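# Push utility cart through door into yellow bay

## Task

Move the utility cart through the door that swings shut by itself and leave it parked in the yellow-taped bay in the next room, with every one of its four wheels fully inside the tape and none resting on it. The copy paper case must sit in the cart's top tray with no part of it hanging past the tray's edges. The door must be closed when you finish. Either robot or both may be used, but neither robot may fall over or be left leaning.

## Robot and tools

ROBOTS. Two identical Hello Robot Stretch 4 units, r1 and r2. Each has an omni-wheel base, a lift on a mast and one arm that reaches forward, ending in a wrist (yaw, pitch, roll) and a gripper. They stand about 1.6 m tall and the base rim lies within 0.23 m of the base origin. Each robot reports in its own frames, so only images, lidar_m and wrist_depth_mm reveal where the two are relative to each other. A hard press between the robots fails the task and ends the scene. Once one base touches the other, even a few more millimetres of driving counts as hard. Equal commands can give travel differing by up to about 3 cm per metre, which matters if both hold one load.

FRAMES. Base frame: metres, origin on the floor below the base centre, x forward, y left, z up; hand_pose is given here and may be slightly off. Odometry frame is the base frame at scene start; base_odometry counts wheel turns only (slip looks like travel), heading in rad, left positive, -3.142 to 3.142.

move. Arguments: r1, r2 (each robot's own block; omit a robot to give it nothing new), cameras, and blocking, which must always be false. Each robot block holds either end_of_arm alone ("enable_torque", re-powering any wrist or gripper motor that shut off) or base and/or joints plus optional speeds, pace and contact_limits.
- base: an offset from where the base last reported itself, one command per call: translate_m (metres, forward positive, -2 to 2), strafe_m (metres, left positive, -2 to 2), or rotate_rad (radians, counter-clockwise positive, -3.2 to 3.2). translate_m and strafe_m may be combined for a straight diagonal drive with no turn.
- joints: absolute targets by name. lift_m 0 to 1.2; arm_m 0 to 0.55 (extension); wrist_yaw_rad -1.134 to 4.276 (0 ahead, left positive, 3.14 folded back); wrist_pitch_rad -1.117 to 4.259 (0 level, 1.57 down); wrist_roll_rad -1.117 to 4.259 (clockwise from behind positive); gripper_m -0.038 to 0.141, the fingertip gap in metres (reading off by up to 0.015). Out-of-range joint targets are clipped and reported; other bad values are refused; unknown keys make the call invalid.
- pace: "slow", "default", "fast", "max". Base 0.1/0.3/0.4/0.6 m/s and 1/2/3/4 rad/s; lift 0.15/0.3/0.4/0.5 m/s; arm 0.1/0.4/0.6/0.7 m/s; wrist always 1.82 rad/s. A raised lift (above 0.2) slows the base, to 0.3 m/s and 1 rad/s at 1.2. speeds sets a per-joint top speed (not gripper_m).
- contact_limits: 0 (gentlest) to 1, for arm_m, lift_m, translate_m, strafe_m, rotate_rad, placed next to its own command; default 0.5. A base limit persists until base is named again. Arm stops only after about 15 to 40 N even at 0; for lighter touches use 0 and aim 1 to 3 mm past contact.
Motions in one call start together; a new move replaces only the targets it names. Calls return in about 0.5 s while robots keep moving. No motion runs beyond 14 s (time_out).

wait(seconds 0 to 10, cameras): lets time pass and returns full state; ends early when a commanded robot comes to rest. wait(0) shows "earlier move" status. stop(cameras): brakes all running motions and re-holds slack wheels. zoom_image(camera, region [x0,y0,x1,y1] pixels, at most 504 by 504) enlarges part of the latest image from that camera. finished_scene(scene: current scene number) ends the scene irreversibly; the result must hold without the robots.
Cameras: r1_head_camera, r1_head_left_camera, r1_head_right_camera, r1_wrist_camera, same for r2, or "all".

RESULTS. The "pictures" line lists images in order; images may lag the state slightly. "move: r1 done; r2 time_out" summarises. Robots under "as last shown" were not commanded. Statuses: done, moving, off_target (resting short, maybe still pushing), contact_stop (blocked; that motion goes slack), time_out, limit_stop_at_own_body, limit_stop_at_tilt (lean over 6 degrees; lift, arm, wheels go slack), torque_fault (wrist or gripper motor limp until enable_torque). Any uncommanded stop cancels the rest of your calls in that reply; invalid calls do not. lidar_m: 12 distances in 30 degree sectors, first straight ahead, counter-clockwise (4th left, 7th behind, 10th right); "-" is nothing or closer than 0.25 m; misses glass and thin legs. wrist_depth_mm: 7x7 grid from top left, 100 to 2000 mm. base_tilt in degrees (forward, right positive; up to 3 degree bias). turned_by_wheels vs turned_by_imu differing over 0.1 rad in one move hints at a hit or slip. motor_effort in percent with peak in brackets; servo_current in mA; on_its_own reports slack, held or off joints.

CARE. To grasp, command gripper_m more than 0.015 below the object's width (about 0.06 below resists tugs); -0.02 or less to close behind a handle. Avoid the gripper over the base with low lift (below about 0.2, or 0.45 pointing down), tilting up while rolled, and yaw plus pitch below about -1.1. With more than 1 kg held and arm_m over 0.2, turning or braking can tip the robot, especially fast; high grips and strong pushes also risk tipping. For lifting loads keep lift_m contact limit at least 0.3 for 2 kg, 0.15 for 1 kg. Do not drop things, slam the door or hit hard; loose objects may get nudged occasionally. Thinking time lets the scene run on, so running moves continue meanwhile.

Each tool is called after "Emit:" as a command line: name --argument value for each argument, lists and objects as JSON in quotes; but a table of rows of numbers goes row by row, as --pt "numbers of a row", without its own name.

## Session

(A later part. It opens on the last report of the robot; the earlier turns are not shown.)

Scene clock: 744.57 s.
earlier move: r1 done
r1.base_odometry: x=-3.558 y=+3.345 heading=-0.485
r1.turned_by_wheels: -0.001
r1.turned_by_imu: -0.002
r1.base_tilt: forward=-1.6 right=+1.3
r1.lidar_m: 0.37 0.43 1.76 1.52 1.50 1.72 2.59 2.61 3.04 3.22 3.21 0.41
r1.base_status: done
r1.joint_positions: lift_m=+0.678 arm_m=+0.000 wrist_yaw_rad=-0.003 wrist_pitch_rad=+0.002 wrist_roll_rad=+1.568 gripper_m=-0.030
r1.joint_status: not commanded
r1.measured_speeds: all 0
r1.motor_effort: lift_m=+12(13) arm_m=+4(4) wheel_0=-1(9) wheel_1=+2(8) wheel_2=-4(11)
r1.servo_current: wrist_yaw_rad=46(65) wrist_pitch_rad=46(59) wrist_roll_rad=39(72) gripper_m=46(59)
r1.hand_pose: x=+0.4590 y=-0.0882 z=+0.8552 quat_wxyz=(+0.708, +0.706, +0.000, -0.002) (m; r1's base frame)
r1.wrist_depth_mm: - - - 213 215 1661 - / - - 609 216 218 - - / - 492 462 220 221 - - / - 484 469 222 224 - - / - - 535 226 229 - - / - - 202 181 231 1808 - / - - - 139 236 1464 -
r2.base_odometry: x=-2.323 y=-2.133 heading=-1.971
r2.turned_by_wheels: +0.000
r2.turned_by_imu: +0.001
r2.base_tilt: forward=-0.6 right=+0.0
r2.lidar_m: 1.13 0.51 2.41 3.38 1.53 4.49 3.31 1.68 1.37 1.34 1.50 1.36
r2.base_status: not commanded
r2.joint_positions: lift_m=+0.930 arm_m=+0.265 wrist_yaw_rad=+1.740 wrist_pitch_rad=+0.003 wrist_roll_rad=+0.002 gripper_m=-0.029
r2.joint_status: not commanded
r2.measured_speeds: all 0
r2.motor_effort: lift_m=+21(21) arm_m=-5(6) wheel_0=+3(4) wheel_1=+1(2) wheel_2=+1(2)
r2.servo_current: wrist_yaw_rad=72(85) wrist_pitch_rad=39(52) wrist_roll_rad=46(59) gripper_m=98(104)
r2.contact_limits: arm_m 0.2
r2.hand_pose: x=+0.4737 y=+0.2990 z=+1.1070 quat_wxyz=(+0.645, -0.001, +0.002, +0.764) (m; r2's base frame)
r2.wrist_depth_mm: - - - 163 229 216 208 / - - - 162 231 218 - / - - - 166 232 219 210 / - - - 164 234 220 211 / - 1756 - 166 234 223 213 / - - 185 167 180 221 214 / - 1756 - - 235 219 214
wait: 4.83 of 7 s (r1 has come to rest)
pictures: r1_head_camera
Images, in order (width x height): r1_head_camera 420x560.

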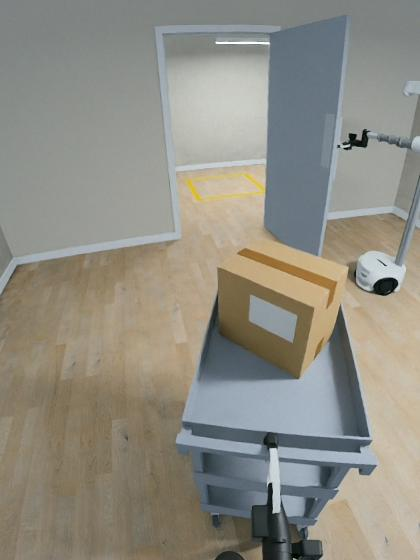

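Emit:
move --blocking false --cameras '[]' --r1 '{"base":{"translate_m":0.02,"strafe_m":-0.16},"pace":"slow"}'

Emit:
wait --seconds 5 --cameras '[]'

Emit:
move --blocking false --cameras '[]' --r1 '{"base":{"translate_m":0.5,"strafe_m":0.04},"pace":"slow"}'

Emit:
wait --seconds 8 --cameras '["r1_head_camera"]'

Scene clock: 758.50 s.
move: r1 moving
r1.base_odometry: x=-3.563 y=+3.332 heading=-0.485
r1.turned_by_wheels: +0.000
r1.turned_by_imu: +0.000
r1.base_tilt: forward=-1.6 right=+1.3
r1.lidar_m: 0.40 0.45 1.77 1.53 1.53 1.76 2.59 2.60 3.04 3.18 3.22 0.43
r1.base_status: translate_m moving; strafe_m moving
r1.joint_positions: lift_m=+0.678 arm_m=+0.000 wrist_yaw_rad=-0.003 wrist_pitch_rad=+0.002 wrist_roll_rad=+1.568 gripper_m=-0.030
r1.joint_status: not commanded
r1.measured_speeds: translate_m=+0.006 strafe_m=-0.053 rotate_rad=-0.003 lift_m=+0.000 arm_m=+0.000 wrist_yaw_rad=+0.000 wrist_pitch_rad=+0.000 wrist_roll_rad=+0.000
r1.motor_effort: lift_m=+13(13) arm_m=+4(4) wheel_0=+11(11) wheel_1=-6(6) wheel_2=-3(6)
r1.servo_current: wrist_yaw_rad=46(65) wrist_pitch_rad=39(46) wrist_roll_rad=52(72) gripper_m=39(59)
r1.hand_pose: x=+0.4590 y=-0.0882 z=+0.8552 quat_wxyz=(+0.708, +0.706, +0.000, -0.002) (m; r1's base frame)
r1.wrist_depth_mm: - - - 211 212 1708 - / - - 585 215 216 - - / - 480 459 218 220 - - / - 480 469 222 224 - - / - - 539 226 228 - - / - - 574 181 230 1808 - / - - - 140 236 1499 -
r2: as last shown
r2.turned_by_imu: +0.000
r2.base_tilt: forward=-0.7 right=+0.0
r2.lidar_m: 1.13 0.51 2.39 3.40 1.52 4.48 3.29 1.68 1.34 1.33 1.49 1.37
r2.motor_effort: lift_m=+21(21) arm_m=-6(6) wheel_0=+3(3) wheel_1=+1(2) wheel_2=+1(1)
r2.servo_current: wrist_yaw_rad=59(72) wrist_pitch_rad=39(52) wrist_roll_rad=39(59) gripper_m=104(104)
r2.contact_limits: arm_m 0.2
r2.wrist_depth_mm: - - - 163 230 216 208 / - - - 163 230 218 - / - - - 166 232 219 211 / - - - 164 234 219 211 / - 1756 - 166 236 222 213 / - - 185 167 180 220 213 / - 1756 - - 235 219 214
pictures: none
No camera images: "cameras" was empty.

Scene clock: 760.83 s.
earlier move: r1 done
r1.base_odometry: x=-3.615 y=+3.194 heading=-0.485
r1.turned_by_wheels: +0.000
r1.turned_by_imu: +0.000
r1.base_tilt: forward=-1.6 right=+1.3
r1.lidar_m: 0.39 0.41 1.93 1.66 1.65 1.96 2.59 2.57 3.04 3.04 3.05 0.44
r1.base_status: done
r1.joint_positions: lift_m=+0.678 arm_m=+0.000 wrist_yaw_rad=+0.002 wrist_pitch_rad=+0.002 wrist_roll_rad=+1.568 gripper_m=-0.030
r1.joint_status: not commanded
r1.measured_speeds: all 0
r1.motor_effort: lift_m=+12(13) arm_m=+4(4) wheel_0=+5(13) wheel_1=-3(7) wheel_2=-1(6)
r1.servo_current: wrist_yaw_rad=52(72) wrist_pitch_rad=46(52) wrist_roll_rad=46(72) gripper_m=46(59)
r1.hand_pose: x=+0.4594 y=-0.0868 z=+0.8552 quat_wxyz=(+0.708, +0.706, +0.001, +0.000) (m; r1's base frame)
r1.wrist_depth_mm: - - - 236 237 1756 1255 / - - - 234 236 1808 - / - - 597 234 235 - - / - 469 466 233 232 - - / - 504 492 231 232 - - / - - 521 182 231 - - / - - 185 140 230 - -
r2.base_odometry: x=-2.323 y=-2.133 heading=-1.971
r2.turned_by_wheels: +0.000
r2.turned_by_imu: +0.000
r2.base_tilt: forward=-0.7 right=+0.0
r2.lidar_m: 1.11 0.51 2.40 3.39 1.45 4.50 3.30 1.67 1.36 1.34 1.49 1.35
r2.base_status: not commanded
r2.joint_positions: lift_m=+0.930 arm_m=+0.265 wrist_yaw_rad=+1.740 wrist_pitch_rad=+0.003 wrist_roll_rad=+0.002 gripper_m=-0.029
r2.joint_status: not commanded
r2.measured_speeds: all 0
r2.motor_effort: lift_m=+21(21) arm_m=-6(6) wheel_0=+3(4) wheel_1=+1(2) wheel_2=+1(2)
r2.servo_current: wrist_yaw_rad=59(78) wrist_pitch_rad=46(52) wrist_roll_rad=39(59) gripper_m=98(104)
r2.contact_limits: arm_m 0.2
r2.hand_pose: x=+0.4737 y=+0.2990 z=+1.1070 quat_wxyz=(+0.645, -0.001, +0.002, +0.764) (m; r2's base frame)
r2.wrist_depth_mm: - - - 163 229 216 208 / - - - 163 231 218 - / - - - 166 231 220 210 / - - - 164 234 220 211 / 1708 1708 - 166 234 221 213 / 1808 - 185 167 180 221 214 / 1863 1537 - - 234 219 215
wait: 2.33 of 5 s (r1 has come to rest)
pictures: none
No camera images: "cameras" was empty.

Scene clock: 761.33 s.
move: r1 moving
r1.base_odometry: x=-3.604 y=+3.189 heading=-0.485
r1.turned_by_wheels: +0.000
r1.turned_by_imu: +0.000
r1.base_tilt: forward=-1.6 right=+1.3
r1.lidar_m: 0.37 0.40 1.92 1.67 1.68 1.93 2.59 2.60 3.03 3.05 3.04 0.43
r1.base_status: translate_m moving; strafe_m moving
r1.joint_positions: lift_m=+0.678 arm_m=+0.000 wrist_yaw_rad=+0.002 wrist_pitch_rad=+0.002 wrist_roll_rad=+1.568 gripper_m=-0.030
r1.joint_status: not commanded
r1.measured_speeds: translate_m=+0.049 strafe_m=+0.004 rotate_rad=-0.002 lift_m=+0.000 arm_m=+0.000 wrist_yaw_rad=+0.000 wrist_pitch_rad=+0.000 wrist_roll_rad=+0.000
r1.motor_effort: lift_m=+12(13) arm_m=+4(4) wheel_0=+9(9) wheel_1=+7(8) wheel_2=-8(9)
r1.servo_current: wrist_yaw_rad=39(59) wrist_pitch_rad=46(52) wrist_roll_rad=52(65) gripper_m=46(52)
r1.hand_pose: x=+0.4594 y=-0.0868 z=+0.8552 quat_wxyz=(+0.708, +0.706, +0.001, +0.000) (m; r1's base frame)
r1.wrist_depth_mm: - - - 243 245 1661 1205 / - - - 241 241 1863 - / - - 654 237 240 - - / - 492 466 234 236 - - / - 496 480 231 234 - - / - - 504 182 232 - - / - - 569 139 227 - -
r2: as last shown
r2.base_tilt: forward=-0.7 right=+0.1
r2.lidar_m: 1.14 0.51 2.37 3.40 1.46 4.50 3.31 1.66 1.34 1.36 1.49 1.38
r2.motor_effort: lift_m=+21(21) arm_m=-6(6) wheel_0=+3(3) wheel_1=+1(1) wheel_2=+1(1)
r2.servo_current: wrist_yaw_rad=65(72) wrist_pitch_rad=39(46) wrist_roll_rad=46(52) gripper_m=104(104)
r2.contact_limits: arm_m 0.2
r2.wrist_depth_mm: - - - 163 229 216 208 / - - - 163 231 218 - / - - - 166 231 219 210 / - - - 165 233 219 212 / - 1708 - 166 234 221 213 / 1863 - 185 167 180 221 214 / - 1537 - - 234 219 215
pictures: none
No camera images: "cameras" was empty.

Scene clock: 767.13 s.
earlier move: r1 done
r1.base_odometry: x=-3.154 y=+2.996 heading=-0.485
r1.turned_by_wheels: +0.000
r1.turned_by_imu: -0.002
r1.base_tilt: forward=-1.6 right=+1.3
r1.lidar_m: 0.40 0.48 2.04 1.77 1.76 2.01 3.07 3.10 3.45 2.97 2.95 0.40
r1.base_status: done
r1.joint_positions: lift_m=+0.678 arm_m=+0.000 wrist_yaw_rad=-0.003 wrist_pitch_rad=+0.002 wrist_roll_rad=+1.568 gripper_m=-0.030
r1.joint_status: not commanded
r1.measured_speeds: all 0
r1.motor_effort: lift_m=+12(13) arm_m=+4(4) wheel_0=+1(9) wheel_1=+2(8) wheel_2=-4(11)
r1.servo_current: wrist_yaw_rad=46(72) wrist_pitch_rad=39(52) wrist_roll_rad=59(72) gripper_m=46(59)
r1.hand_pose: x=+0.4590 y=-0.0882 z=+0.8552 quat_wxyz=(+0.708, +0.706, +0.000, -0.002) (m; r1's base frame)
r1.wrist_depth_mm: - - - 220 222 1708 - / - - 627 222 224 798 - / - 521 492 224 225 - - / - 473 469 227 228 - - / - - 517 229 229 - - / - - 204 181 231 788 - / - - - 138 233 125 -
r2.base_odometry: x=-2.323 y=-2.133 heading=-1.971
r2.turned_by_wheels: +0.000
r2.turned_by_imu: +0.001
r2.base_tilt: forward=-0.7 right=+0.0
r2.lidar_m: 1.08 0.51 2.42 1.05 1.08 4.49 3.32 1.66 1.35 1.33 1.49 1.35
r2.base_status: not commanded
r2.joint_positions: lift_m=+0.930 arm_m=+0.265 wrist_yaw_rad=+1.740 wrist_pitch_rad=+0.003 wrist_roll_rad=+0.002 gripper_m=-0.029
r2.joint_status: not commanded
r2.measured_speeds: all 0
r2.motor_effort: lift_m=+21(21) arm_m=-5(6) wheel_0=+3(4) wheel_1=+1(2) wheel_2=+1(2)
r2.servo_current: wrist_yaw_rad=59(78) wrist_pitch_rad=46(52) wrist_roll_rad=52(59) gripper_m=91(104)
r2.contact_limits: arm_m 0.2
r2.hand_pose: x=+0.4737 y=+0.2990 z=+1.1070 quat_wxyz=(+0.645, -0.001, +0.002, +0.764) (m; r2's base frame)
r2.wrist_depth_mm: - - - 163 229 216 208 / - - - 163 231 217 - / - - - 166 232 220 210 / - - - 164 233 220 211 / - 1281 263 166 235 222 213 / - 1118 183 167 180 221 213 / - 139 - - 234 219 214
wait: 5.80 of 8 s (r1 has come to rest)
pictures: r1_head_camera
Images, in order (width x height): r1_head_camera 420x560.

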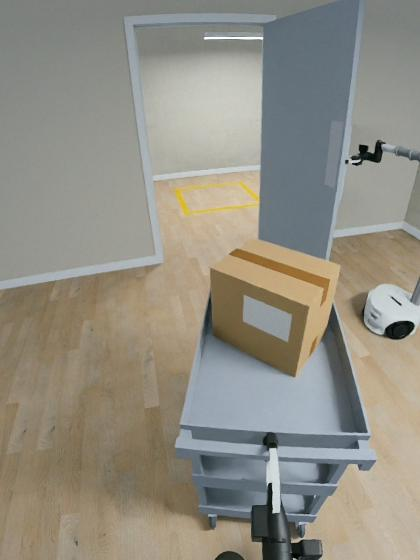

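Emit:
move --blocking false --cameras '[]' --r1 '{"base":{"translate_m":0.02,"strafe_m":-0.15},"pace":"slow"}'

Emit:
wait --seconds 5 --cameras '[]'

Emit:
move --blocking false --cameras '[]' --r1 '{"base":{"translate_m":0.5,"strafe_m":0.03},"pace":"slow"}'

Emit:
wait --seconds 8 --cameras '["r1_head_camera"]'

Scene clock: 785.60 s.
move: r1 moving
r1.base_odometry: x=-3.159 y=+2.984 heading=-0.485
r1.turned_by_wheels: +0.000
r1.turned_by_imu: +0.000
r1.base_tilt: forward=-1.6 right=+1.3
r1.lidar_m: 0.40 0.43 2.06 1.78 1.76 2.00 3.07 3.07 3.41 2.96 2.95 0.42
r1.base_status: translate_m moving; strafe_m moving
r1.joint_positions: lift_m=+0.678 arm_m=+0.000 wrist_yaw_rad=-0.003 wrist_pitch_rad=+0.002 wrist_roll_rad=+1.568 gripper_m=-0.030
r1.joint_status: not commanded
r1.measured_speeds: translate_m=+0.008 strafe_m=-0.052 rotate_rad=+0.000 lift_m=+0.000 arm_m=+0.000 wrist_yaw_rad=+0.000 wrist_pitch_rad=+0.000 wrist_roll_rad=+0.000
r1.motor_effort: lift_m=+12(13) arm_m=+4(4) wheel_0=+9(9) wheel_1=-6(6) wheel_2=-4(7)
r1.servo_current: wrist_yaw_rad=65(65) wrist_pitch_rad=39(52) wrist_roll_rad=52(59) gripper_m=46(52)
r1.hand_pose: x=+0.4590 y=-0.0882 z=+0.8552 quat_wxyz=(+0.708, +0.706, +0.000, -0.002) (m; r1's base frame)
r1.wrist_depth_mm: - - - 216 218 1708 - / - - 597 220 220 - - / - 512 462 222 223 - - / - 473 469 224 226 - - / - - 521 227 229 - - / - - 559 182 230 798 - / - - - 139 235 - -
r2: as last shown
r2.turned_by_imu: +0.000
r2.base_tilt: forward=-0.6 right=+0.0
r2.lidar_m: 1.16 0.52 2.43 1.07 1.07 4.49 3.29 1.67 1.35 1.34 1.51 1.38
r2.motor_effort: lift_m=+21(21) arm_m=-5(6) wheel_0=+3(3) wheel_1=+1(2) wheel_2=+1(2)
r2.servo_current: wrist_yaw_rad=59(65) wrist_pitch_rad=39(46) wrist_roll_rad=59(59) gripper_m=98(104)
r2.contact_limits: arm_m 0.2
r2.wrist_depth_mm: - - - 163 229 216 208 / - - - 163 229 218 - / - - - 167 232 220 210 / - - - 164 234 220 212 / - 1281 263 166 235 221 213 / - 1229 183 167 180 220 214 / - 139 - - 235 219 215
pictures: none
No camera images: "cameras" was empty.

Scene clock: 787.83 s.
earlier move: r1 done
r1.base_odometry: x=-3.207 y=+2.854 heading=-0.485
r1.turned_by_wheels: +0.000
r1.turned_by_imu: +0.000
r1.base_tilt: forward=-1.6 right=+1.3
r1.lidar_m: 0.37 0.41 2.22 1.91 1.90 2.21 3.06 3.07 3.27 2.82 2.81 0.45
r1.base_status: done
r1.joint_positions: lift_m=+0.678 arm_m=+0.000 wrist_yaw_rad=+0.002 wrist_pitch_rad=+0.002 wrist_roll_rad=+1.568 gripper_m=-0.030
r1.joint_status: not commanded
r1.measured_speeds: all 0
r1.motor_effort: lift_m=+12(13) arm_m=+0(4) wheel_0=+5(13) wheel_1=-2(7) wheel_2=+1(7)
r1.servo_current: wrist_yaw_rad=46(72) wrist_pitch_rad=46(52) wrist_roll_rad=46(72) gripper_m=46(52)
r1.hand_pose: x=+0.4595 y=-0.0867 z=+0.8552 quat_wxyz=(+0.708, +0.706, +0.002, +0.000) (m; r1's base frame)
r1.wrist_depth_mm: - - - 242 244 1708 1160 / - - 1756 241 241 1756 - / - - 591 236 239 - - / - 496 466 235 236 - - / - 504 484 232 233 - - / - - 512 181 230 - - / - - 569 140 227 - -
r2.base_odometry: x=-2.323 y=-2.133 heading=-1.971
r2.turned_by_wheels: +0.000
r2.turned_by_imu: +0.000
r2.base_tilt: forward=-0.6 right=+0.0
r2.lidar_m: 1.11 0.53 2.41 1.02 1.07 4.50 3.30 1.66 1.37 1.35 1.49 1.36
r2.base_status: not commanded
r2.joint_positions: lift_m=+0.930 arm_m=+0.265 wrist_yaw_rad=+1.740 wrist_pitch_rad=+0.003 wrist_roll_rad=+0.002 gripper_m=-0.029
r2.joint_status: not commanded
r2.measured_speeds: all 0
r2.motor_effort: lift_m=+21(21) arm_m=-6(6) wheel_0=+3(4) wheel_1=+1(2) wheel_2=+1(2)
r2.servo_current: wrist_yaw_rad=59(78) wrist_pitch_rad=52(52) wrist_roll_rad=52(65) gripper_m=104(104)
r2.contact_limits: arm_m 0.2
r2.hand_pose: x=+0.4737 y=+0.2990 z=+1.1070 quat_wxyz=(+0.645, -0.001, +0.002, +0.764) (m; r2's base frame)
r2.wrist_depth_mm: - - - 163 229 216 208 / - - - 162 230 218 - / - - - 166 231 220 211 / - - - 164 234 220 212 / 1808 1255 262 166 235 221 213 / - 1229 184 167 180 222 214 / 1499 139 - - 235 219 215
wait: 2.23 of 5 s (r1 has come to rest)
pictures: none
No camera images: "cameras" was empty.

Scene clock: 788.33 s.
move: r1 moving
r1.base_odometry: x=-3.195 y=+2.849 heading=-0.485
r1.turned_by_wheels: +0.000
r1.turned_by_imu: +0.000
r1.base_tilt: forward=-1.6 right=+1.3
r1.lidar_m: 0.37 0.40 2.20 1.90 1.91 2.24 3.06 3.08 3.27 2.81 2.82 0.44
r1.base_status: translate_m moving; strafe_m moving
r1.joint_positions: lift_m=+0.678 arm_m=+0.000 wrist_yaw_rad=+0.002 wrist_pitch_rad=+0.002 wrist_roll_rad=+1.568 gripper_m=-0.030
r1.joint_status: not commanded
r1.measured_speeds: translate_m=+0.049 strafe_m=+0.002 rotate_rad=+0.000 lift_m=+0.000 arm_m=+0.000 wrist_yaw_rad=+0.000 wrist_pitch_rad=+0.000 wrist_roll_rad=+0.000
r1.motor_effort: lift_m=+12(13) arm_m=-2(2) wheel_0=+6(8) wheel_1=+4(7) wheel_2=-7(8)
r1.servo_current: wrist_yaw_rad=46(52) wrist_pitch_rad=46(46) wrist_roll_rad=52(59) gripper_m=46(46)
r1.hand_pose: x=+0.4595 y=-0.0867 z=+0.8552 quat_wxyz=(+0.708, +0.706, +0.002, +0.000) (m; r1's base frame)
r1.wrist_depth_mm: - - - 249 250 1661 1205 / - - - 244 245 1708 - / - - 634 240 242 - - / - 549 480 236 237 - - / - 484 484 175 234 - - / - - 212 181 230 - - / - - 554 139 226 - -
r2: as last shown
r2.base_tilt: forward=-0.6 right=+0.1
r2.lidar_m: 1.11 0.53 2.40 1.03 1.07 4.49 3.28 1.65 1.36 1.33 1.52 1.36
r2.motor_effort: lift_m=+21(21) arm_m=-6(6) wheel_0=+3(3) wheel_1=+1(1) wheel_2=+1(1)
r2.servo_current: wrist_yaw_rad=65(78) wrist_pitch_rad=39(46) wrist_roll_rad=59(59) gripper_m=104(104)
r2.contact_limits: arm_m 0.2
r2.wrist_depth_mm: - - - 164 229 216 207 / - - - 163 230 219 - / - - - 166 231 220 211 / - - - 164 233 220 211 / 1808 1229 262 166 235 221 213 / - 1138 184 167 180 221 213 / - 140 - - 234 219 215
pictures: none
No camera images: "cameras" was empty.

Scene clock: 794.13 s.
earlier move: r1 done
r1.base_odometry: x=-2.751 y=+2.648 heading=-0.485
r1.turned_by_wheels: +0.000
r1.turned_by_imu: -0.003
r1.base_tilt: forward=-1.6 right=+1.3
r1.lidar_m: 0.40 0.44 2.31 1.99 2.02 2.35 3.55 3.54 3.15 2.70 1.47 0.42
r1.base_status: done
r1.joint_positions: lift_m=+0.678 arm_m=+0.000 wrist_yaw_rad=-0.003 wrist_pitch_rad=+0.002 wrist_roll_rad=+1.568 gripper_m=-0.030
r1.joint_status: not commanded
r1.measured_speeds: all 0
r1.motor_effort: lift_m=+12(13) arm_m=+4(4) wheel_0=+2(8) wheel_1=+2(7) wheel_2=-4(12)
r1.servo_current: wrist_yaw_rad=59(72) wrist_pitch_rad=46(52) wrist_roll_rad=59(72) gripper_m=52(52)
r1.hand_pose: x=+0.4590 y=-0.0882 z=+0.8552 quat_wxyz=(+0.708, +0.706, +0.000, -0.002) (m; r1's base frame)
r1.wrist_depth_mm: - - - 223 224 1708 - / - 1336 1281 224 226 - - / - 508 504 226 227 - - / - 469 466 227 228 - - / - - 512 229 230 - - / - - 203 181 230 - - / 1921 - 184 139 233 - -
r2.base_odometry: x=-2.323 y=-2.133 heading=-1.971
r2.turned_by_wheels: +0.000
r2.turned_by_imu: +0.001
r2.base_tilt: forward=-0.7 right=+0.0
r2.lidar_m: 1.13 0.53 0.97 0.73 0.97 4.51 3.27 1.66 1.36 1.34 1.53 1.35
r2.base_status: not commanded
r2.joint_positions: lift_m=+0.930 arm_m=+0.265 wrist_yaw_rad=+1.740 wrist_pitch_rad=+0.003 wrist_roll_rad=+0.002 gripper_m=-0.029
r2.joint_status: not commanded
r2.measured_speeds: all 0
r2.motor_effort: lift_m=+21(21) arm_m=-5(6) wheel_0=+3(4) wheel_1=+1(2) wheel_2=+1(2)
r2.servo_current: wrist_yaw_rad=85(85) wrist_pitch_rad=39(52) wrist_roll_rad=46(59) gripper_m=98(104)
r2.contact_limits: arm_m 0.2
r2.hand_pose: x=+0.4737 y=+0.2990 z=+1.1070 quat_wxyz=(+0.645, -0.001, +0.002, +0.764) (m; r2's base frame)
r2.wrist_depth_mm: - - - 163 229 215 208 / - - - 162 230 218 - / - - - 166 232 219 211 / - - 960 164 232 220 211 / - 1255 866 166 235 221 213 / - 891 185 167 180 222 213 / - 1098 - - 236 219 216
wait: 5.80 of 8 s (r1 has come to rest)
pictures: r1_head_camera
Images, in order (width x height): r1_head_camera 420x560.

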